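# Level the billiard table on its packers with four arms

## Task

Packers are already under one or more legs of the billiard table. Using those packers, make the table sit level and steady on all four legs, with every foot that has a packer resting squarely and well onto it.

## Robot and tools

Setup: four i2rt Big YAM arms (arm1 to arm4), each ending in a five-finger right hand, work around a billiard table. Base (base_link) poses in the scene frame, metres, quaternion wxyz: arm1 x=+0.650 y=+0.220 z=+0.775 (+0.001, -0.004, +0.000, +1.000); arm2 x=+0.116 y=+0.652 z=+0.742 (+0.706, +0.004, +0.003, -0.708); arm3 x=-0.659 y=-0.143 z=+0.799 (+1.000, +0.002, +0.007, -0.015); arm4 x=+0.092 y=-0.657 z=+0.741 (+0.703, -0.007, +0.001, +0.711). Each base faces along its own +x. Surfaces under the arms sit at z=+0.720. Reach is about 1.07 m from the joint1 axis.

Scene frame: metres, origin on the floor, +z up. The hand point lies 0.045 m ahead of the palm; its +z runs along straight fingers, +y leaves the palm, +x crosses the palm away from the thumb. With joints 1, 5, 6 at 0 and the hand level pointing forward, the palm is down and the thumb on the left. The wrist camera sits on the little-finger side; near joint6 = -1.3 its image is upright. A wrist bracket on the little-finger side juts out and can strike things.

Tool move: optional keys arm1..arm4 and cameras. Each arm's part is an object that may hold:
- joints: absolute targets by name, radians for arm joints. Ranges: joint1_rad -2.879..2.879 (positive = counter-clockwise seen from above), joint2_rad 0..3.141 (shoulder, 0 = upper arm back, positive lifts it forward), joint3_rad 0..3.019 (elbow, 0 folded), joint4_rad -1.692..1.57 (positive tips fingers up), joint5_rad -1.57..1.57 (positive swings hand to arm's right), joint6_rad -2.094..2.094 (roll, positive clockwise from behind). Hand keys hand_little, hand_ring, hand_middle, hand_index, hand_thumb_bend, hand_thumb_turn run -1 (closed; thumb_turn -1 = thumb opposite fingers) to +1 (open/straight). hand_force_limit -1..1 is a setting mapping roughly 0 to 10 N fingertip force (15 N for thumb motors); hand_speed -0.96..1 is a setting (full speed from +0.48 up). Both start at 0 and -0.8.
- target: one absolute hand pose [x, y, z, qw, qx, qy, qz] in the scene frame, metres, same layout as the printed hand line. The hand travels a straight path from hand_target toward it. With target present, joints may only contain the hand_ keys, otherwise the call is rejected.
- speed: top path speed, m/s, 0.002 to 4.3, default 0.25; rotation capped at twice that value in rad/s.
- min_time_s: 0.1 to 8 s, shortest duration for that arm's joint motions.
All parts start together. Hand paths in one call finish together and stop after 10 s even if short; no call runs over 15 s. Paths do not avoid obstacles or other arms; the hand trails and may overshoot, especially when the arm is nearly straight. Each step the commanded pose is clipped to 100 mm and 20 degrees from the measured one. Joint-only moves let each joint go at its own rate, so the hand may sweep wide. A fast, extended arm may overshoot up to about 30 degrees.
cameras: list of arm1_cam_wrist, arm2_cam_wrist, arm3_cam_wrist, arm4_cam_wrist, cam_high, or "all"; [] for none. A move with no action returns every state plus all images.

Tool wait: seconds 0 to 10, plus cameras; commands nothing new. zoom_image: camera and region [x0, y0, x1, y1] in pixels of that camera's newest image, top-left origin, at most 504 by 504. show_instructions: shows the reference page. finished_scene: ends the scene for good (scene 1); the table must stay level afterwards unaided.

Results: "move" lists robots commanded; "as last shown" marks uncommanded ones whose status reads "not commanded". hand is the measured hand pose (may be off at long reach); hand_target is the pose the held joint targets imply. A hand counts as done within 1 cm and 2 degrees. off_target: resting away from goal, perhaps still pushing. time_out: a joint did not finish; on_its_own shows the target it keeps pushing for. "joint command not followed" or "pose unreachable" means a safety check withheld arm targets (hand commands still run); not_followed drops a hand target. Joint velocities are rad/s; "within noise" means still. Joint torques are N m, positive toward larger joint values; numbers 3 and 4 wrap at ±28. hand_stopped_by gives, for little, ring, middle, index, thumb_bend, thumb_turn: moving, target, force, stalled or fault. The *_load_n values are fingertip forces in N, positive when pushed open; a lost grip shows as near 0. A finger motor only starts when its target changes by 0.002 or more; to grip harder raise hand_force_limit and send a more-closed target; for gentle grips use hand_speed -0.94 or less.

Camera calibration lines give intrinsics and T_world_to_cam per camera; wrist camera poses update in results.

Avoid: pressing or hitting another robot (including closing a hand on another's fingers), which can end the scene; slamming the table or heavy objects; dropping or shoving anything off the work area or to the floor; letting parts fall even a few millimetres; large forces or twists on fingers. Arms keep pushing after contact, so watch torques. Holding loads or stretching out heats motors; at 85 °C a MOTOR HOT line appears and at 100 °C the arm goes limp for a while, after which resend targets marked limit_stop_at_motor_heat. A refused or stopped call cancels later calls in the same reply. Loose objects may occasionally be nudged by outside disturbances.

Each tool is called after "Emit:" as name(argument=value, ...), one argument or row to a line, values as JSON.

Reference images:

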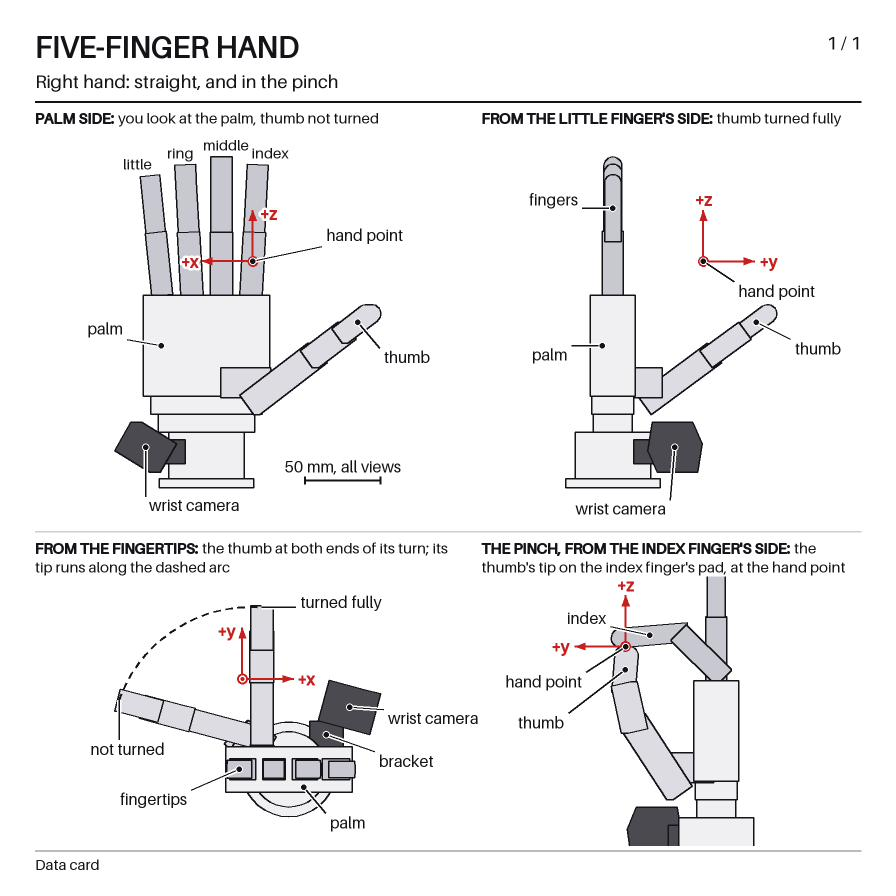

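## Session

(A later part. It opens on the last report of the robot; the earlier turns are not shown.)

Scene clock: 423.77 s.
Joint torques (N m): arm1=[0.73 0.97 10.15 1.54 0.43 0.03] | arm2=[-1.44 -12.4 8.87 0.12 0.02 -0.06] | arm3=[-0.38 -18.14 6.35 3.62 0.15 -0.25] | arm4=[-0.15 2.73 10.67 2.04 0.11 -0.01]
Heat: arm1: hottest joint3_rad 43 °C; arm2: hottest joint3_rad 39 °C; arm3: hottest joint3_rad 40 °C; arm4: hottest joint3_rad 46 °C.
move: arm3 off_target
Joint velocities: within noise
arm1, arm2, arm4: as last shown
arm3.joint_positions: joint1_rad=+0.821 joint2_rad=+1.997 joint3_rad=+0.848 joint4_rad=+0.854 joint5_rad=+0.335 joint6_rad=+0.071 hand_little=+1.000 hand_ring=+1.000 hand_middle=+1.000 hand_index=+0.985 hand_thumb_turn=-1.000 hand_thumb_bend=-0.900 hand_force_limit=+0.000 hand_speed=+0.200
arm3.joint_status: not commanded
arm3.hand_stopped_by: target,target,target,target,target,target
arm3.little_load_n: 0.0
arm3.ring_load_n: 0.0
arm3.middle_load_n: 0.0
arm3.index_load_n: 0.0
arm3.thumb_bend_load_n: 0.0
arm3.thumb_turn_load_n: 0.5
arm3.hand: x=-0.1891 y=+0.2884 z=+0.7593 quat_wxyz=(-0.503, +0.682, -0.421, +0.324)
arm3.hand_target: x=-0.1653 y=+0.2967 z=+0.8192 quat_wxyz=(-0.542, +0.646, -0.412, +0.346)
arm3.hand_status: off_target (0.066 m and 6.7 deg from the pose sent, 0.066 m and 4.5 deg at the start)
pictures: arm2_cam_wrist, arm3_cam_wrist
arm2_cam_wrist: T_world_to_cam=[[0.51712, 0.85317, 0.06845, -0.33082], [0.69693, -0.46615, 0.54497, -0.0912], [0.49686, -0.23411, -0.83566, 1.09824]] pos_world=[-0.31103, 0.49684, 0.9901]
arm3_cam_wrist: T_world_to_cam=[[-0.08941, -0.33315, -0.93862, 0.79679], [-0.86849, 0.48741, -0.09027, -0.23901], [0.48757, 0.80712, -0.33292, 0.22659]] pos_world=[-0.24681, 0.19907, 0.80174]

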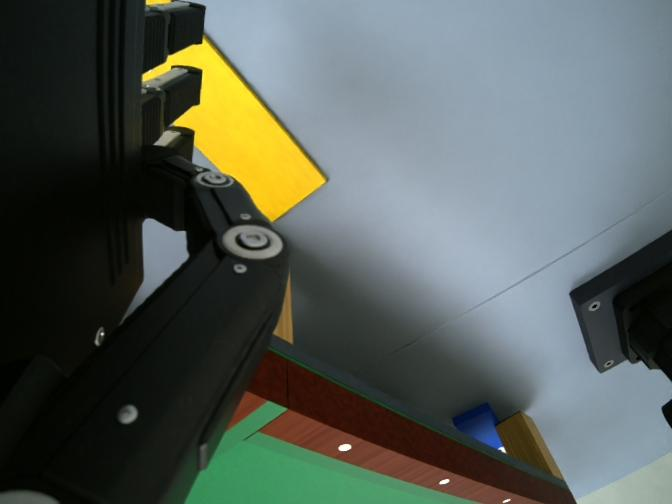

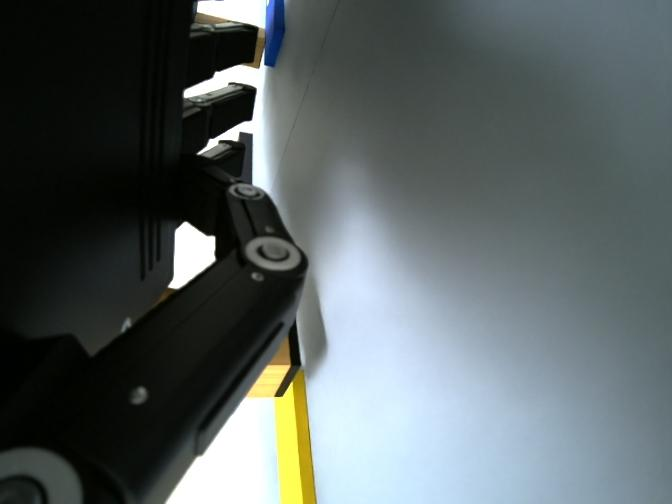

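Emit:
move(
  arm3={"target": [-0.165, 0.298, 0.855, 0.571, -0.622, 0.397, -0.363], "speed": 0.05},
  cameras=["arm3_cam_wrist", "arm2_cam_wrist"],
)

Emit:
zoom_image(
  camera="arm3_cam_wrist",
  region=[240, 290, 360, 440],
)

Scene clock: 433.20 s.
Joint torques (N m): arm1=[0.73 1.03 10.14 1.54 0.43 0.03] | arm2=[-1.08 -12.63 9.26 0.06 0 -0.06] | arm3=[0.38 -18.9 6.86 6.31 0.65 -0.46] | arm4=[-0.03 2.02 10.74 2.14 0.09 -0.02]
Heat: arm1: hottest joint3_rad 44 °C; arm2: hottest joint3_rad 39 °C; arm3: hottest joint3_rad 40 °C; arm4: hottest joint3_rad 46 °C.
move: arm3 off_target
Joint velocities: within noise
arm1.joint_positions: joint1_rad=-1.583 joint2_rad=+0.673 joint3_rad=+0.387 joint4_rad=+0.830 joint5_rad=-1.545 joint6_rad=-0.737 hand_little=+1.000 hand_ring=+1.000 hand_middle=+1.000 hand_index=+1.000 hand_thumb_turn=-1.000 hand_thumb_bend=-0.900 hand_force_limit=+0.000 hand_speed=+0.200
arm1.joint_status: not commanded
arm1.hand_stopped_by: target,target,target,target,target,target
arm1.little_load_n: 0.0
arm1.ring_load_n: 0.0
arm1.middle_load_n: 0.0
arm1.index_load_n: 0.0
arm1.thumb_bend_load_n: 0.0
arm1.thumb_turn_load_n: 0.0
arm1.hand: x=+0.4579 y=+0.4730 z=+1.0796 quat_wxyz=(-0.703, +0.114, +0.696, -0.090)
arm1.hand_target: x=+0.4597 y=+0.4794 z=+1.0997 quat_wxyz=(-0.705, +0.103, +0.697, -0.075)
arm1.hand_status: not commanded
arm2: as last shown
arm3.joint_positions: joint1_rad=+0.821 joint2_rad=+1.963 joint3_rad=+0.805 joint4_rad=+0.862 joint5_rad=+0.338 joint6_rad=+0.071 hand_little=+1.000 hand_ring=+1.000 hand_middle=+1.000 hand_index=+0.985 hand_thumb_turn=-1.000 hand_thumb_bend=-0.900 hand_force_limit=+0.000 hand_speed=+0.200
arm3.joint_status: not commanded
arm3.hand_stopped_by: target,target,target,target,target,target
arm3.little_load_n: 0.0
arm3.ring_load_n: 0.0
arm3.middle_load_n: 0.0
arm3.index_load_n: -0.5
arm3.thumb_bend_load_n: 0.0
arm3.thumb_turn_load_n: 0.0
arm3.hand: x=-0.1989 y=+0.2775 z=+0.7643 quat_wxyz=(-0.501, +0.682, -0.422, +0.325)
arm3.hand_target: x=-0.1689 y=+0.2944 z=+0.8534 quat_wxyz=(-0.568, +0.621, -0.399, +0.363)
arm3.hand_status: off_target (0.099 m and 11.8 deg from the pose sent, 0.099 m and 11.7 deg at the start)
arm4.joint_positions: joint1_rad=-0.387 joint2_rad=+0.621 joint3_rad=+1.372 joint4_rad=-1.283 joint5_rad=+0.075 joint6_rad=-1.403 hand_little=+1.000 hand_ring=+1.000 hand_middle=+1.000 hand_index=+1.000 hand_thumb_turn=+1.000 hand_thumb_bend=+1.000 hand_force_limit=+0.000 hand_speed=-0.800
arm4.joint_status: not commanded
arm4.hand_stopped_by: target,target,target,target,target,target
arm4.little_load_n: 0.0
arm4.ring_load_n: 0.0
arm4.middle_load_n: 0.0
arm4.index_load_n: 0.0
arm4.thumb_bend_load_n: 0.0
arm4.thumb_turn_load_n: 0.0
arm4.hand: x=+0.2392 y=-0.4541 z=+1.2384 quat_wxyz=(-0.281, +0.764, +0.414, +0.407)
arm4.hand_target: x=+0.2386 y=-0.4553 z=+1.2474 quat_wxyz=(-0.287, +0.760, +0.412, +0.413)
arm4.hand_status: not commanded
pictures: arm2_cam_wrist, arm3_cam_wrist
arm2_cam_wrist: T_world_to_cam=[[0.51712, 0.85317, 0.06845, -0.33082], [0.69693, -0.46615, 0.54497, -0.0912], [0.49686, -0.23411, -0.83566, 1.09824]] pos_world=[-0.31103, 0.49684, 0.9901]
arm3_cam_wrist: T_world_to_cam=[[-0.09132, -0.33504, -0.93777, 0.79654], [-0.86714, 0.48977, -0.09054, -0.24197], [0.48962, 0.80491, -0.33525, 0.24452]] pos_world=[-0.25681, 0.18857, 0.80704]

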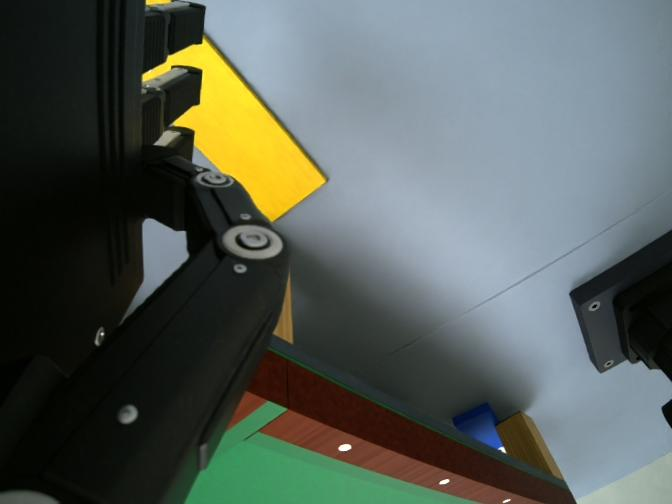

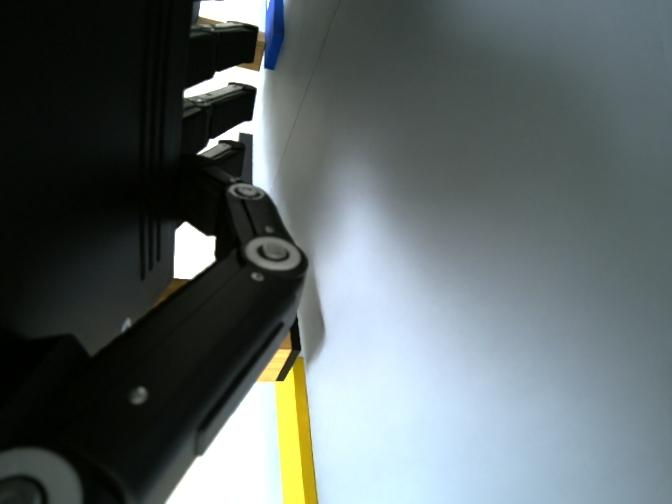

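Scaled by 3.360 from the camera's image (finer frame: 960x720).

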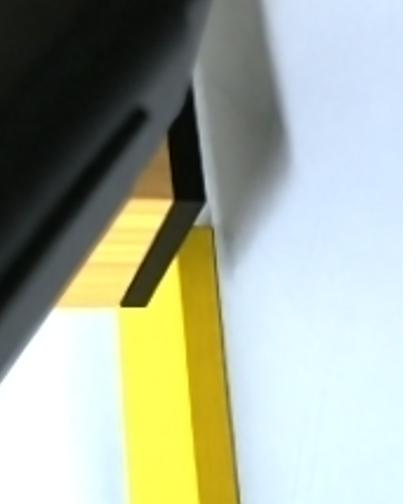

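Emit:
zoom_image(
  camera="arm2_cam_wrist",
  region=[420, 380, 600, 504],
)

Emit:
zoom_image(
  camera="arm3_cam_wrist",
  region=[200, 0, 320, 90],
)

Scaled by 2.800 from the camera's image (finer frame: 960x720).

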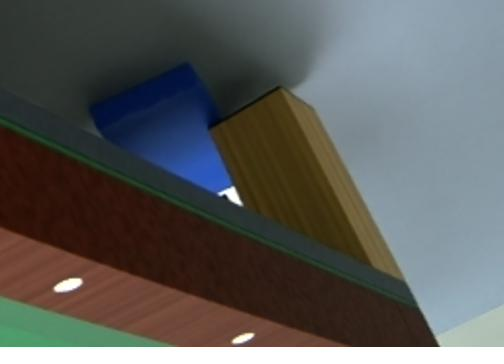

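Scaled by 4.200 from the camera's image (finer frame: 960x720).

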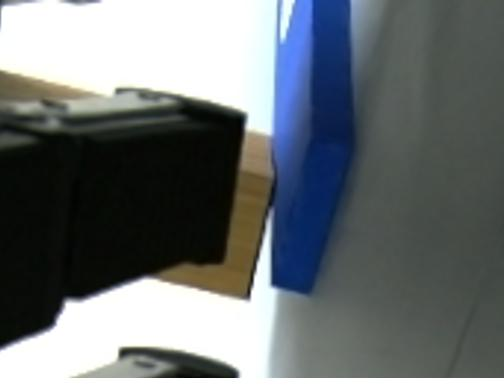

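Emit:
wait(
  seconds=0.1,
  cameras=["arm1_cam_wrist"],
)

Emit:
zoom_image(
  camera="arm1_cam_wrist",
  region=[220, 340, 350, 490],
)

Scene clock: 500.03 s.
Joint torques (N m): arm1=[0.73 0.97 10.14 1.52 0.43 0.03] | arm2=[-1.14 -12.63 8.98 -0.34 0.04 -0.03] | arm3=[0.56 -18.55 6.95 6.45 0.67 -0.43] | arm4=[-0.97 2.02 10.59 2.21 0.1 0]
Heat: arm1: hottest joint3_rad 44 °C; arm2: hottest joint3_rad 39 °C; arm3: hottest joint3_rad 41 °C; arm4: hottest joint3_rad 47 °C.
Joint velocities: within noise
arm1.joint_positions: joint1_rad=-1.583 joint2_rad=+0.673 joint3_rad=+0.387 joint4_rad=+0.830 joint5_rad=-1.545 joint6_rad=-0.737 hand_little=+1.000 hand_ring=+1.000 hand_middle=+1.000 hand_index=+1.000 hand_thumb_turn=-1.000 hand_thumb_bend=-0.900 hand_force_limit=+0.000 hand_speed=+0.200
arm1.joint_status: not commanded
arm1.hand_stopped_by: target,target,target,target,target,target
arm1.little_load_n: 0.0
arm1.ring_load_n: 0.0
arm1.middle_load_n: 0.0
arm1.index_load_n: 0.0
arm1.thumb_bend_load_n: 0.0
arm1.thumb_turn_load_n: 0.0
arm1.hand: x=+0.4579 y=+0.4730 z=+1.0796 quat_wxyz=(-0.703, +0.114, +0.696, -0.090)
arm1.hand_target: x=+0.4597 y=+0.4794 z=+1.0997 quat_wxyz=(-0.705, +0.103, +0.697, -0.075)
arm1.hand_status: not commanded
arm2.joint_positions: joint1_rad=-1.138 joint2_rad=+1.631 joint3_rad=+1.401 joint4_rad=-1.352 joint5_rad=-0.009 joint6_rad=-0.351 hand_little=+1.000 hand_ring=+1.000 hand_middle=+1.000 hand_index=+1.000 hand_thumb_turn=-1.000 hand_thumb_bend=-0.900 hand_force_limit=+0.000 hand_speed=+0.200
arm2.joint_status: not commanded
arm2.hand_stopped_by: target,target,target,target,target,target
arm2.little_load_n: 0.5
arm2.ring_load_n: 0.0
arm2.middle_load_n: 0.0
arm2.index_load_n: 0.0
arm2.thumb_bend_load_n: 0.5
arm2.thumb_turn_load_n: 0.0
arm2.hand: x=-0.2563 y=+0.4690 z=+0.8898 quat_wxyz=(-0.005, -0.384, -0.923, -0.006)
arm2.hand_target: x=-0.2598 y=+0.4700 z=+0.8999 quat_wxyz=(+0.000, -0.383, -0.924, +0.000)
arm2.hand_status: not commanded
arm3.joint_positions: joint1_rad=+0.821 joint2_rad=+1.963 joint3_rad=+0.805 joint4_rad=+0.862 joint5_rad=+0.338 joint6_rad=+0.071 hand_little=+1.000 hand_ring=+1.000 hand_middle=+1.000 hand_index=+0.985 hand_thumb_turn=-1.000 hand_thumb_bend=-0.900 hand_force_limit=+0.000 hand_speed=+0.200
arm3.joint_status: not commanded
arm3.hand_stopped_by: target,target,target,target,target,target
arm3.little_load_n: 0.0
arm3.ring_load_n: 0.0
arm3.middle_load_n: 0.0
arm3.index_load_n: 0.0
arm3.thumb_bend_load_n: 0.0
arm3.thumb_turn_load_n: 0.0
arm3.hand: x=-0.1989 y=+0.2775 z=+0.7643 quat_wxyz=(-0.501, +0.682, -0.422, +0.325)
arm3.hand_target: x=-0.1689 y=+0.2944 z=+0.8534 quat_wxyz=(-0.568, +0.621, -0.399, +0.363)
arm3.hand_status: off_target (0.099 m and 11.8 deg from the pose sent, 0.099 m and 11.7 deg at the start)
arm4.joint_positions: joint1_rad=-0.387 joint2_rad=+0.621 joint3_rad=+1.372 joint4_rad=-1.283 joint5_rad=+0.075 joint6_rad=-1.403 hand_little=+1.000 hand_ring=+1.000 hand_middle=+1.000 hand_index=+1.000 hand_thumb_turn=+1.000 hand_thumb_bend=+1.000 hand_force_limit=+0.000 hand_speed=-0.800
arm4.joint_status: not commanded
arm4.hand_stopped_by: target,target,target,target,target,target
arm4.little_load_n: 0.0
arm4.ring_load_n: 0.0
arm4.middle_load_n: 0.0
arm4.index_load_n: 0.0
arm4.thumb_bend_load_n: 0.0
arm4.thumb_turn_load_n: 0.0
arm4.hand: x=+0.2392 y=-0.4541 z=+1.2384 quat_wxyz=(-0.281, +0.764, +0.414, +0.407)
arm4.hand_target: x=+0.2386 y=-0.4553 z=+1.2474 quat_wxyz=(-0.287, +0.760, +0.412, +0.413)
arm4.hand_status: not commanded
wait: 0.10 s; at rest from the start
arm1_cam_wrist: T_world_to_cam=[[0.00605, 0.99938, -0.03463, -0.43575], [0.5118, -0.03285, -0.85847, 0.70652], [-0.85908, -0.01253, -0.51169, 1.06309]] pos_world=[0.55432, 0.47201, 1.13541]

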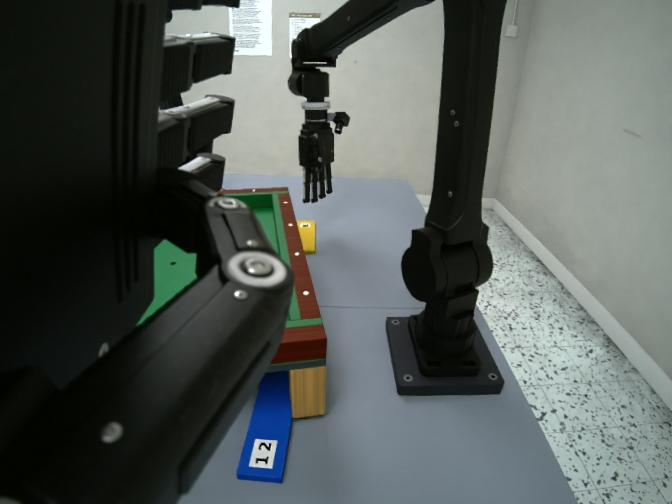

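Scaled by 3.360 from the camera's image (finer frame: 960x720).

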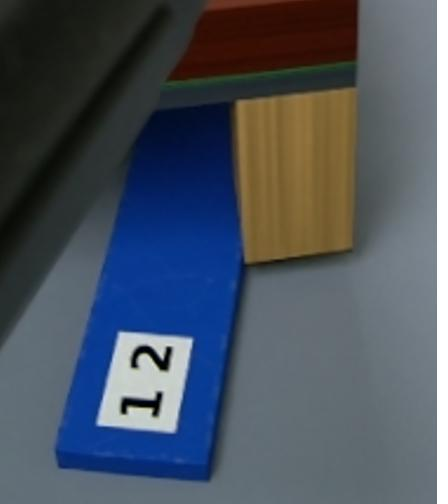

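Emit:
move(
  arm3={"target": [-0.185, 0.290, 0.728, 0.5421, -0.6461, 0.4116, -0.3454], "speed": 0.06},
  arm2={"target": [0.0, 0.47, 1.12, 0, -0.3827, -0.9239, 0], "speed": 0.3},
)

Emit:
move(
  arm3={"target": [-0.30, 0.235, 0.735, 0.5421, -0.6461, 0.4116, -0.3454], "speed": 0.12},
  arm2={"target": [0.30, 0.40, 1.05, 0, -0.3827, -0.9239, 0], "speed": 0.3},
  cameras=["arm2_cam_wrist", "arm3_cam_wrist", "cam_high"],
)

Scene clock: 521.53 s.
Joint torques (N m): arm1=[0.73 0.97 10.14 1.54 0.43 0.03] | arm2=[-0.09 -0.79 9.37 0.7 -0.15 0.08] | arm3=[0.44 -11.75 5.16 3.4 -0.2 -0.11] | arm4=[-0.15 2.02 10.43 2.14 0.1 -0.04]
Heat: arm1: hottest joint3_rad 45 °C; arm2: hottest joint3_rad 39 °C; arm3: hottest joint3_rad 41 °C; arm4: hottest joint3_rad 47 °C.
move: arm2 off_target; arm3 off_target
Joint velocities: within noise
arm1, arm4: as last shown
arm2.joint_positions: joint1_rad=-0.763 joint2_rad=+0.872 joint3_rad=+1.361 joint4_rad=-1.688 joint5_rad=-0.037 joint6_rad=+0.013 hand_little=+1.000 hand_ring=+1.000 hand_middle=+1.000 hand_index=+1.000 hand_thumb_turn=-1.000 hand_thumb_bend=-0.900 hand_force_limit=+0.000 hand_speed=+0.200
arm2.joint_status: not commanded
arm2.hand_stopped_by: target,target,target,target,target,target
arm2.little_load_n: 0.0
arm2.ring_load_n: 0.0
arm2.middle_load_n: 0.0
arm2.index_load_n: 0.0
arm2.thumb_bend_load_n: 0.0
arm2.thumb_turn_load_n: 0.0
arm2.hand: x=-0.0007 y=+0.4712 z=+1.1131 quat_wxyz=(+0.052, -0.369, -0.912, +0.173)
arm2.hand_target: x=-0.0004 y=+0.4697 z=+1.1189 quat_wxyz=(+0.051, -0.372, -0.910, +0.174)
arm2.hand_status: off_target (0.007 m and 20.9 deg from the pose sent, 0.344 m and 0.9 deg at the start; pose on its path clipped on 19 of 86 steps; a joint's target at an end of its range on 46 of 86 steps)
arm3.joint_positions: joint1_rad=+0.833 joint2_rad=+2.142 joint3_rad=+0.827 joint4_rad=+1.113 joint5_rad=+0.359 joint6_rad=+0.059 hand_little=+1.000 hand_ring=+1.000 hand_middle=+1.000 hand_index=+0.985 hand_thumb_turn=-1.000 hand_thumb_bend=-0.900 hand_force_limit=+0.000 hand_speed=+0.200
arm3.joint_status: not commanded
arm3.hand_stopped_by: target,target,target,target,target,target
arm3.little_load_n: 0.0
arm3.ring_load_n: 0.0
arm3.middle_load_n: 0.0
arm3.index_load_n: 0.0
arm3.thumb_bend_load_n: 0.0
arm3.thumb_turn_load_n: 0.0
arm3.hand: x=-0.1947 y=+0.2860 z=+0.7260 quat_wxyz=(-0.534, +0.654, -0.414, +0.340)
arm3.hand_target: x=-0.1853 y=+0.2897 z=+0.7281 quat_wxyz=(-0.542, +0.646, -0.412, +0.345)
arm3.hand_status: off_target (0.011 m and 1.4 deg from the pose sent, 0.041 m and 6.8 deg at the start)
pictures: none

Scene clock: 523.57 s.
Joint torques (N m): arm1=[0.73 0.91 10.14 1.54 0.43 0.03] | arm2=[-0.91 -4.37 11.14 -0.01 -0.03 0.09] | arm3=[1.03 -11.05 0.77 3.47 -0.05 0.09] | arm4=[-0.32 1.9 10.65 2.19 0.13 -0.04]
Heat: arm1: hottest joint3_rad 45 °C; arm2: hottest joint3_rad 39 °C; arm3: hottest joint3_rad 41 °C; arm4: hottest joint3_rad 47 °C.
move: arm2 off_target; arm3 done
Joint velocities: within noise
arm1, arm4: as last shown
arm2.joint_positions: joint1_rad=+0.416 joint2_rad=+1.077 joint3_rad=+1.241 joint4_rad=-1.688 joint5_rad=-0.012 joint6_rad=+1.185 hand_little=+1.000 hand_ring=+1.000 hand_middle=+1.000 hand_index=+1.000 hand_thumb_turn=-1.000 hand_thumb_bend=-0.900 hand_force_limit=+0.000 hand_speed=+0.200
arm2.joint_status: not commanded
arm2.hand_stopped_by: target,target,target,target,target,target
arm2.little_load_n: 0.0
arm2.ring_load_n: 0.0
arm2.middle_load_n: 0.0
arm2.index_load_n: 0.0
arm2.thumb_bend_load_n: 0.0
arm2.thumb_turn_load_n: 0.0
arm2.hand: x=+0.2990 y=+0.4047 z=+1.0314 quat_wxyz=(-0.019, -0.376, -0.926, +0.007)
arm2.hand_target: x=+0.2999 y=+0.4003 z=+1.0490 quat_wxyz=(-0.032, -0.381, -0.924, +0.020)
arm2.hand_status: off_target (0.019 m and 2.5 deg from the pose sent, 0.315 m and 20.9 deg at the start; a joint's target at an end of its range on 61 of 61 steps)
arm3.joint_positions: joint1_rad=+0.946 joint2_rad=+2.093 joint3_rad=+0.527 joint4_rad=+1.356 joint5_rad=+0.480 joint6_rad=+0.064 hand_little=+1.000 hand_ring=+1.000 hand_middle=+1.000 hand_index=+0.985 hand_thumb_turn=-1.000 hand_thumb_bend=-0.900 hand_force_limit=+0.000 hand_speed=+0.200
arm3.joint_status: not commanded
arm3.hand_stopped_by: target,target,target,target,target,target
arm3.little_load_n: 0.0
arm3.ring_load_n: 0.0
arm3.middle_load_n: 0.0
arm3.index_load_n: 0.0
arm3.thumb_bend_load_n: 0.5
arm3.thumb_turn_load_n: 0.0
arm3.hand: x=-0.2985 y=+0.2302 z=+0.7263 quat_wxyz=(-0.529, +0.656, -0.410, +0.350)
arm3.hand_target: x=-0.2999 y=+0.2349 z=+0.7350 quat_wxyz=(-0.542, +0.646, -0.412, +0.345)
arm3.hand_status: done (0.010 m and 2.0 deg from the pose sent, 0.117 m and 1.4 deg at the start)
arm2_cam_wrist: T_world_to_cam=[[0.50121, 0.86409, 0.04614, -0.54942], [0.69611, -0.43431, 0.57167, -0.62551], [0.51402, -0.25441, -0.81918, 0.91164]] pos_world=[0.24221, 0.43501, 1.12974]
arm3_cam_wrist: T_world_to_cam=[[-0.01309, -0.30124, -0.95346, 0.76292], [-0.85095, 0.50408, -0.14758, -0.26575], [0.52508, 0.80942, -0.26294, 0.27578]] pos_world=[-0.36096, 0.14056, 0.7607]

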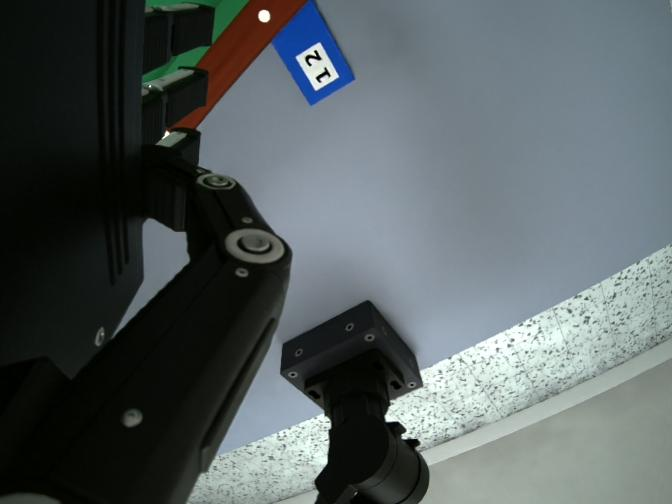

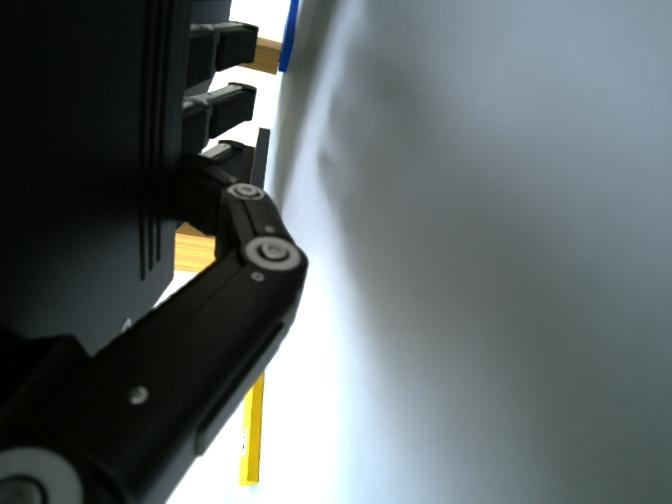

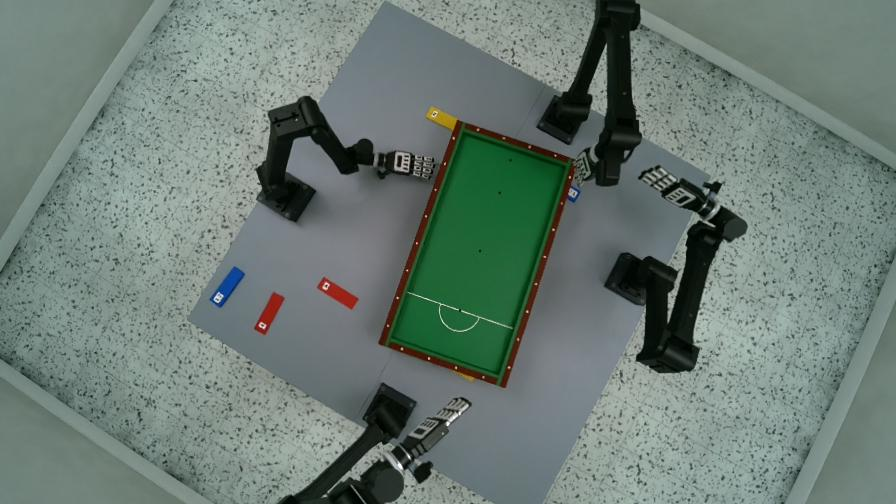

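Emit:
move(
  arm2={"target": [0.362, 0.415, 0.86, 0, 0.537, 0.8435, 0], "speed": 0.25},
  arm3={"target": [-0.36, 0.205, 0.85, 0.5421, -0.6461, 0.4116, -0.3454], "speed": 0.2},
  cameras=["arm2_cam_wrist", "arm1_cam_wrist", "cam_high"],
)

Scene clock: 537.80 s.
Joint torques (N m): arm1=[0.73 0.97 10.15 1.52 0.43 0.03] | arm2=[-0.32 -4.84 7.95 1.02 0.05 0.06] | arm3=[1.49 -5.54 3.78 1.81 -0.04 0.08] | arm4=[-0.85 2.96 10.65 2.19 0.1 -0.07]
Heat: arm1: hottest joint3_rad 45 °C; arm2: hottest joint3_rad 39 °C; arm3: hottest joint3_rad 40 °C; arm4: hottest joint3_rad 47 °C.
move: arm2 done; arm3 off_target
Joint velocities: within noise
arm1, arm4: as last shown
arm1.middle_load_n: 0.5
arm2.joint_positions: joint1_rad=+0.655 joint2_rad=+1.146 joint3_rad=+0.833 joint4_rad=-1.270 joint5_rad=+0.003 joint6_rad=+1.784 hand_little=+1.000 hand_ring=+1.000 hand_middle=+1.000 hand_index=+1.000 hand_thumb_turn=-1.000 hand_thumb_bend=-0.900 hand_force_limit=+0.000 hand_speed=+0.200
arm2.joint_status: not commanded
arm2.hand_stopped_by: target,target,target,target,target,target
arm2.little_load_n: 0.0
arm2.ring_load_n: 0.0
arm2.middle_load_n: 0.0
arm2.index_load_n: 0.0
arm2.thumb_bend_load_n: 0.0
arm2.thumb_turn_load_n: 0.0
arm2.hand: x=+0.3577 y=+0.4195 z=+0.8566 quat_wxyz=(+0.009, -0.535, -0.844, -0.005)
arm2.hand_target: x=+0.3619 y=+0.4150 z=+0.8601 quat_wxyz=(+0.000, -0.537, -0.844, +0.000)
arm2.hand_status: done (0.007 m and 1.2 deg from the pose sent, 0.183 m and 20.9 deg at the start)
arm3.joint_positions: joint1_rad=+1.055 joint2_rad=+1.498 joint3_rad=+0.336 joint4_rad=+0.993 joint5_rad=+0.588 joint6_rad=+0.088 hand_little=+1.000 hand_ring=+1.000 hand_middle=+1.000 hand_index=+0.985 hand_thumb_turn=-1.000 hand_thumb_bend=-0.900 hand_force_limit=+0.000 hand_speed=+0.200
arm3.joint_status: not commanded
arm3.hand_stopped_by: target,target,target,target,target,target
arm3.little_load_n: 0.0
arm3.ring_load_n: 0.0
arm3.middle_load_n: 0.0
arm3.index_load_n: 0.0
arm3.thumb_bend_load_n: 0.0
arm3.thumb_turn_load_n: 0.0
arm3.hand: x=-0.3540 y=+0.2060 z=+0.8590 quat_wxyz=(-0.549, +0.638, -0.410, +0.351)
arm3.hand_target: x=-0.3600 y=+0.2048 z=+0.8501 quat_wxyz=(-0.542, +0.646, -0.412, +0.345)
arm3.hand_status: off_target (0.011 m and 1.4 deg from the pose sent, 0.140 m and 1.9 deg at the start)
pictures: arm1_cam_wrist, arm2_cam_wrist, cam_high
arm1_cam_wrist: T_world_to_cam=[[0.00605, 0.99938, -0.03463, -0.43575], [0.5118, -0.03285, -0.85847, 0.70652], [-0.85908, -0.01253, -0.51169, 1.06309]] pos_world=[0.55432, 0.47201, 1.13541]
arm2_cam_wrist: T_world_to_cam=[[0.77434, 0.63004, 0.05871, -0.59389], [0.51474, -0.68116, 0.52064, -0.34783], [0.36801, -0.37293, -0.85175, 0.87195]] pos_world=[0.31803, 0.46242, 0.95866]

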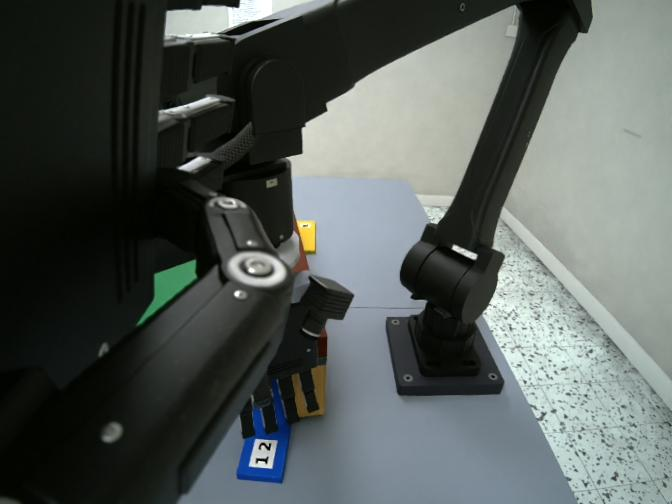

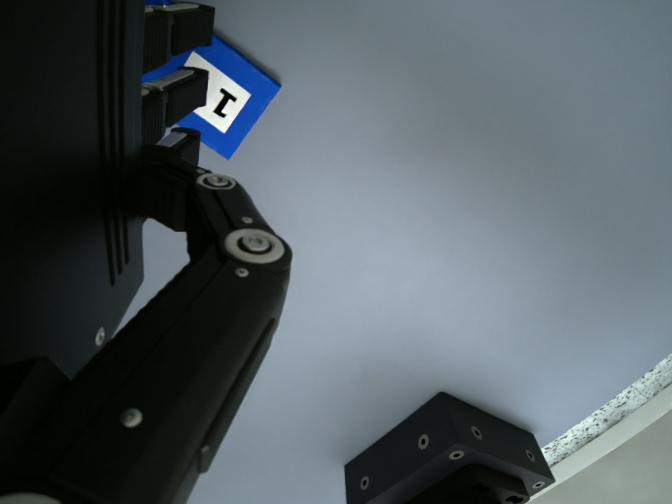

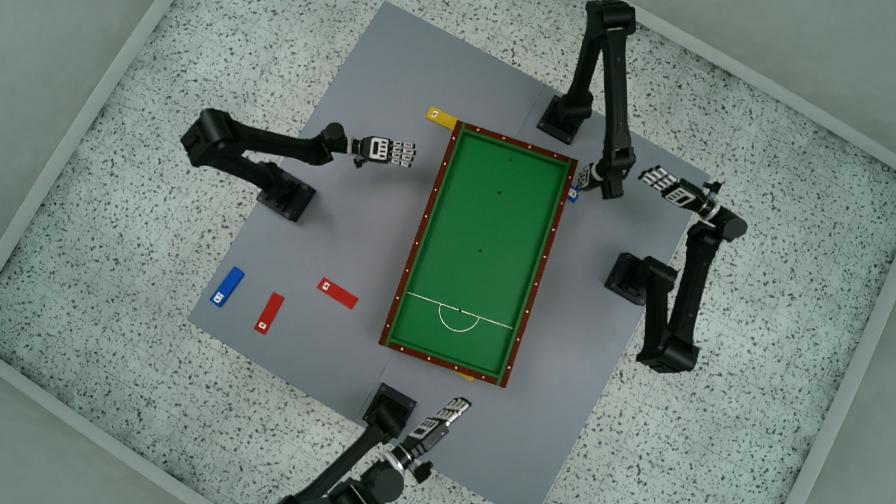

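Emit:
move(
  arm2={"target": [0.366, 0.411, 0.803, 0, 0.537, 0.8435, 0], "speed": 0.1},
  cameras=["arm1_cam_wrist", "arm2_cam_wrist"],
)

Emit:
zoom_image(
  camera="arm1_cam_wrist",
  region=[220, 340, 350, 490],
)

Scene clock: 542.13 s.
Joint torques (N m): arm1=[0.73 0.97 10.14 1.54 0.43 0.03] | arm2=[-0.15 -3.43 6.46 1.57 0.1 0.07] | arm3=[1.67 -6.18 3.84 1.88 -0.04 0.11] | arm4=[-0.21 2.08 10.74 2.06 0.12 -0.02]
Heat: arm1: hottest joint3_rad 45 °C; arm2: hottest joint3_rad 39 °C; arm3: hottest joint3_rad 40 °C; arm4: hottest joint3_rad 47 °C.
move: arm2 done
Joint velocities: within noise
arm1, arm3, arm4: as last shown
arm1.middle_load_n: 0.0
arm2.joint_positions: joint1_rad=+0.656 joint2_rad=+1.210 joint3_rad=+0.753 joint4_rad=-1.108 joint5_rad=+0.004 joint6_rad=+1.785 hand_little=+1.000 hand_ring=+1.000 hand_middle=+1.000 hand_index=+1.000 hand_thumb_turn=-1.000 hand_thumb_bend=-0.900 hand_force_limit=+0.000 hand_speed=+0.200
arm2.joint_status: not commanded
arm2.hand_stopped_by: target,target,target,target,target,target
arm2.little_load_n: 0.0
arm2.ring_load_n: 0.0
arm2.middle_load_n: 0.0
arm2.index_load_n: 0.0
arm2.thumb_bend_load_n: 0.0
arm2.thumb_turn_load_n: 0.0
arm2.hand: x=+0.3630 y=+0.4133 z=+0.8119 quat_wxyz=(+0.000, -0.536, -0.844, -0.002)
arm2.hand_target: x=+0.3657 y=+0.4113 z=+0.8033 quat_wxyz=(+0.000, -0.537, -0.844, +0.000)
arm2.hand_status: done (0.010 m and 0.3 deg from the pose sent, 0.055 m and 1.2 deg at the start)
arm3.little_load_n: -0.5
arm3.ring_load_n: -0.5
arm3.thumb_bend_load_n: 0.5
arm1_cam_wrist: T_world_to_cam=[[0.00605, 0.99938, -0.03463, -0.43575], [0.5118, -0.03285, -0.85847, 0.70652], [-0.85908, -0.01253, -0.51169, 1.06309]] pos_world=[0.55432, 0.47201, 1.13541]
arm2_cam_wrist: T_world_to_cam=[[0.77404, 0.63049, 0.05782, -0.59079], [0.50837, -0.67334, 0.53681, -0.34557], [0.37739, -0.38612, -0.84172, 0.8235]] pos_world=[0.32219, 0.45777, 0.91282]

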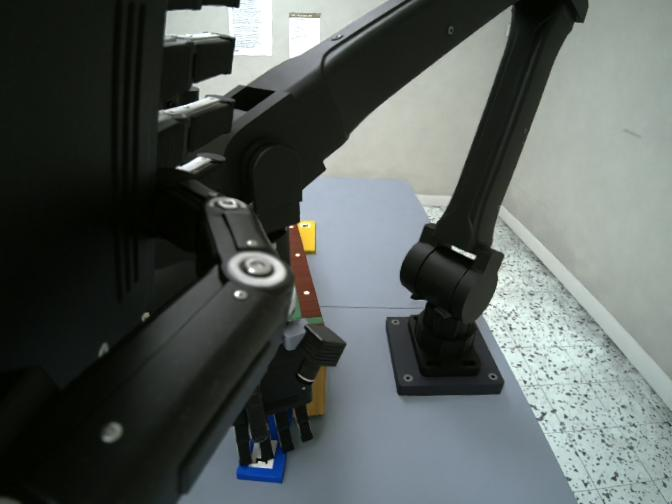

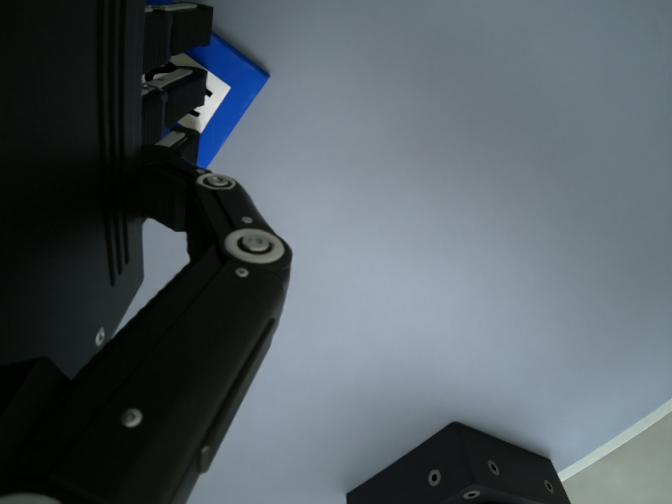

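Scaled by 3.360 from the camera's image (finer frame: 960x720).

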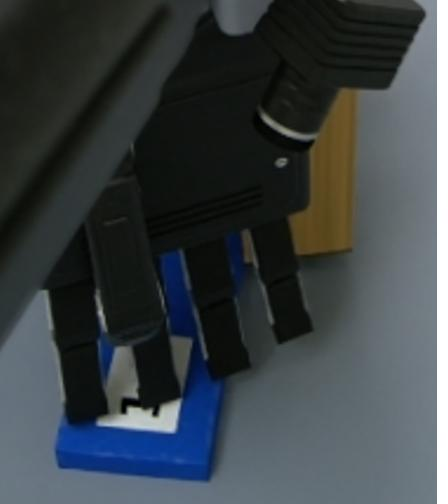

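Emit:
move(
  arm2={"target": [0.366, 0.411, 0.783, 0, 0.537, 0.8435, 0], "speed": 0.06},
  cameras=["arm1_cam_wrist"],
)

Emit:
zoom_image(
  camera="arm1_cam_wrist",
  region=[220, 340, 350, 490],
)

Scene clock: 545.23 s.
Joint torques (N m): arm1=[0.73 0.97 10.15 1.54 0.43 0.03] | arm2=[-0.91 -0.97 4.41 3.81 0.2 0] | arm3=[1.55 -5.83 3.82 1.85 -0.02 0.1] | arm4=[-0.62 2.26 10.52 2.11 0.11 -0.04]
Heat: arm1: hottest joint3_rad 45 °C; arm2: hottest joint1_rad 38 °C; arm3: hottest joint3_rad 40 °C; arm4: hottest joint3_rad 47 °C.
move: arm2 off_target
Joint velocities: within noise
arm1, arm3, arm4: as last shown
arm2.joint_positions: joint1_rad=+0.659 joint2_rad=+1.205 joint3_rad=+0.746 joint4_rad=-1.097 joint5_rad=+0.000 joint6_rad=+1.785 hand_little=+1.000 hand_ring=+1.000 hand_middle=+1.000 hand_index=+1.000 hand_thumb_turn=-1.000 hand_thumb_bend=-0.900 hand_force_limit=+0.000 hand_speed=+0.200
arm2.joint_status: not commanded
arm2.hand_stopped_by: target,target,target,target,target,target
arm2.little_load_n: 0.0
arm2.ring_load_n: 0.0
arm2.middle_load_n: 0.0
arm2.index_load_n: 0.0
arm2.thumb_bend_load_n: 0.0
arm2.thumb_turn_load_n: 0.0
arm2.hand: x=+0.3643 y=+0.4144 z=+0.8115 quat_wxyz=(-0.005, -0.535, -0.845, -0.002)
arm2.hand_target: x=+0.3641 y=+0.4130 z=+0.7855 quat_wxyz=(+0.001, -0.537, -0.844, +0.000)
arm2.hand_status: off_target (0.029 m and 0.6 deg from the pose sent, 0.029 m and 0.3 deg at the start)
arm3.little_load_n: 0.0
arm3.ring_load_n: 0.0
arm3.thumb_bend_load_n: 0.0
arm1_cam_wrist: T_world_to_cam=[[0.00605, 0.99938, -0.03463, -0.43575], [0.5118, -0.03285, -0.85847, 0.70652], [-0.85908, -0.01253, -0.51169, 1.06309]] pos_world=[0.55432, 0.47201, 1.13541]

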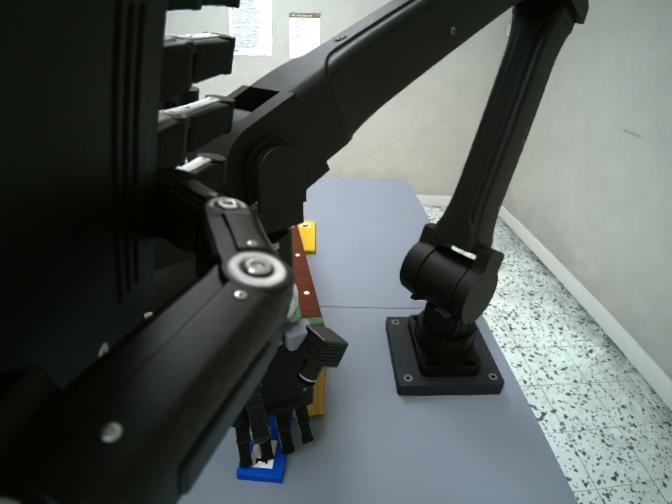

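Scaled by 3.360 from the camera's image (finer frame: 960x720).

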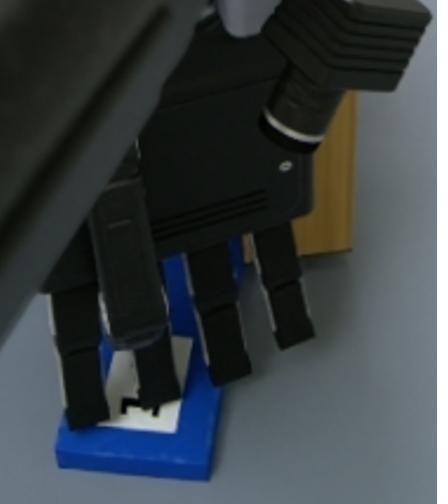

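Emit:
move(
  arm2={"target": [0.420, 0.411, 0.783, 0, 0.537, 0.8435, 0], "speed": 0.08},
  cameras=["arm1_cam_wrist", "cam_high"],
)

Emit:
zoom_image(
  camera="arm1_cam_wrist",
  region=[200, 340, 350, 504],
)

Scene clock: 549.20 s.
Joint torques (N m): arm1=[0.73 0.97 10.15 1.54 0.43 0.03] | arm2=[-0.62 -3.55 6.06 1.65 -0.34 0.08] | arm3=[1.79 -6.18 3.78 1.89 -0.03 0.08] | arm4=[-0.97 1.79 10.77 2.17 0.13 -0.05]
Heat: arm1: hottest joint3_rad 45 °C; arm2: hottest joint1_rad 38 °C; arm3: hottest joint3_rad 40 °C; arm4: hottest joint3_rad 47 °C.
move: arm2 not_followed
Joint velocities: within noise
arm1.joint_positions: joint1_rad=-1.583 joint2_rad=+0.673 joint3_rad=+0.387 joint4_rad=+0.830 joint5_rad=-1.545 joint6_rad=-0.737 hand_little=+1.000 hand_ring=+1.000 hand_middle=+1.000 hand_index=+1.000 hand_thumb_turn=-1.000 hand_thumb_bend=-0.900 hand_force_limit=+0.000 hand_speed=+0.200
arm1.joint_status: not commanded
arm1.hand_stopped_by: target,target,target,target,target,target
arm1.little_load_n: 0.0
arm1.ring_load_n: 0.0
arm1.middle_load_n: 0.0
arm1.index_load_n: -0.5
arm1.thumb_bend_load_n: 0.0
arm1.thumb_turn_load_n: 0.0
arm1.hand: x=+0.4579 y=+0.4730 z=+1.0796 quat_wxyz=(-0.703, +0.114, +0.696, -0.090)
arm1.hand_target: x=+0.4597 y=+0.4794 z=+1.0997 quat_wxyz=(-0.705, +0.103, +0.697, -0.075)
arm1.hand_status: not commanded
arm2.joint_positions: joint1_rad=+0.785 joint2_rad=+1.316 joint3_rad=+0.807 joint4_rad=-1.035 joint5_rad=+0.017 joint6_rad=+1.914 hand_little=+1.000 hand_ring=+1.000 hand_middle=+1.000 hand_index=+1.000 hand_thumb_turn=-1.000 hand_thumb_bend=-0.900 hand_force_limit=+0.000 hand_speed=+0.200
arm2.joint_status: not commanded
arm2.hand_stopped_by: target,target,target,target,target,target
arm2.little_load_n: 0.0
arm2.ring_load_n: 0.0
arm2.middle_load_n: 0.5
arm2.index_load_n: 0.0
arm2.thumb_bend_load_n: 0.0
arm2.thumb_turn_load_n: 0.0
arm2.on_its_own: joint1_rad is held at +0.789, not at its first target +0.660; joint6_rad is held at +1.920, not at its first target +1.792
arm2.hand: x=+0.4159 y=+0.4102 z=+0.8003 quat_wxyz=(-0.009, -0.536, -0.844, +0.007)
arm2.hand_target: x=+0.4182 y=+0.4122 z=+0.7842 quat_wxyz=(+0.000, -0.537, -0.844, +0.000)
arm2.hand_status: not_followed (0.018 m and 1.3 deg from the pose sent, 0.063 m and 0.6 deg at the start)
arm3, arm4: as last shown
arm4.thumb_turn_load_n: 0.5
led back after a hold (arm2 arm): the arm was led back toward your command in small steps, so it may still be short of it.
pose unreachable (arm2 arm): on one or more control steps of this call this arm could not follow its commanded pose, so it was not sent that pose on those steps. On the call's last step it was still not sent that pose. It may still have moved: this result reports where it is.
cause: moving toward the commanded pose would bring a part of the arm too close to another arm (a part of this arm and the arm1 arm's hand, 14 mm apart when this arm was first held).
arm1_cam_wrist: T_world_to_cam=[[0.00605, 0.99938, -0.03463, -0.43575], [0.5118, -0.03285, -0.85847, 0.70652], [-0.85908, -0.01253, -0.51169, 1.06309]] pos_world=[0.55432, 0.47201, 1.13541]

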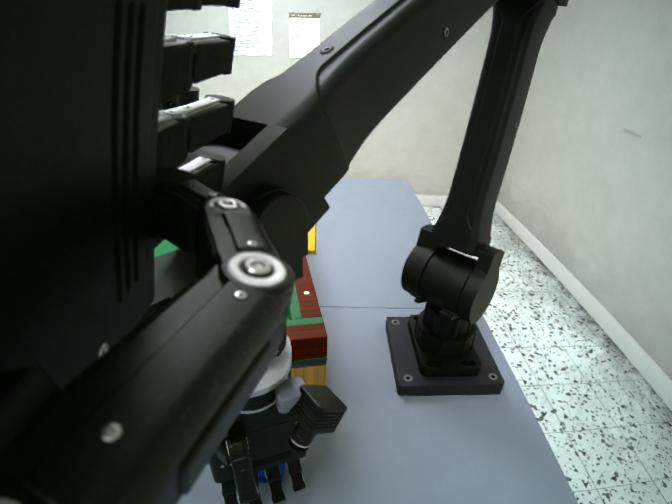

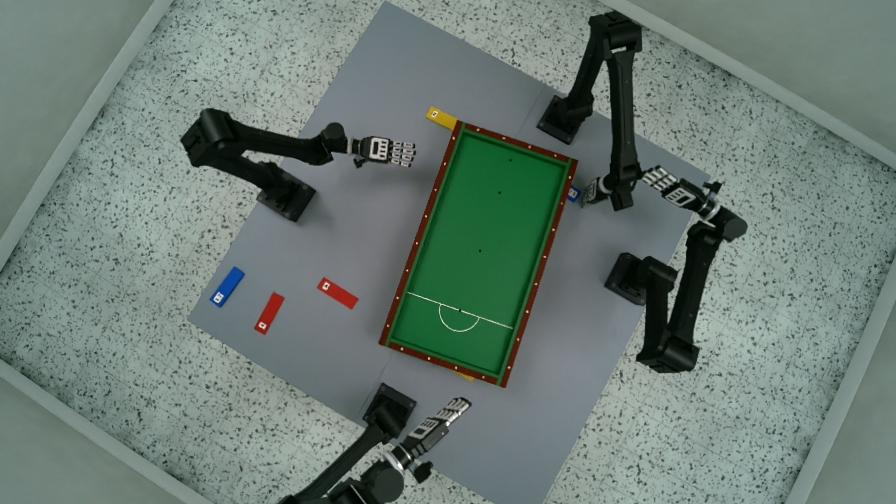

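Scaled by 3.073 from the camera's image (finer frame: 960x720).

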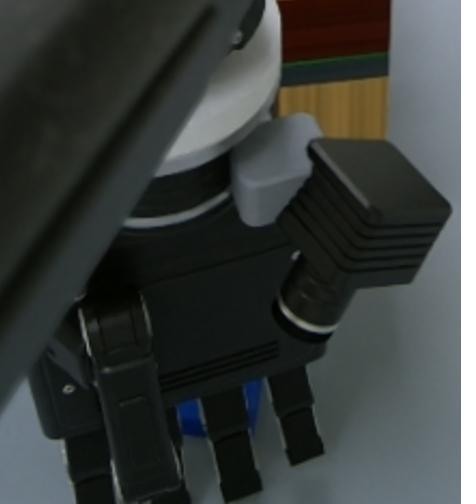

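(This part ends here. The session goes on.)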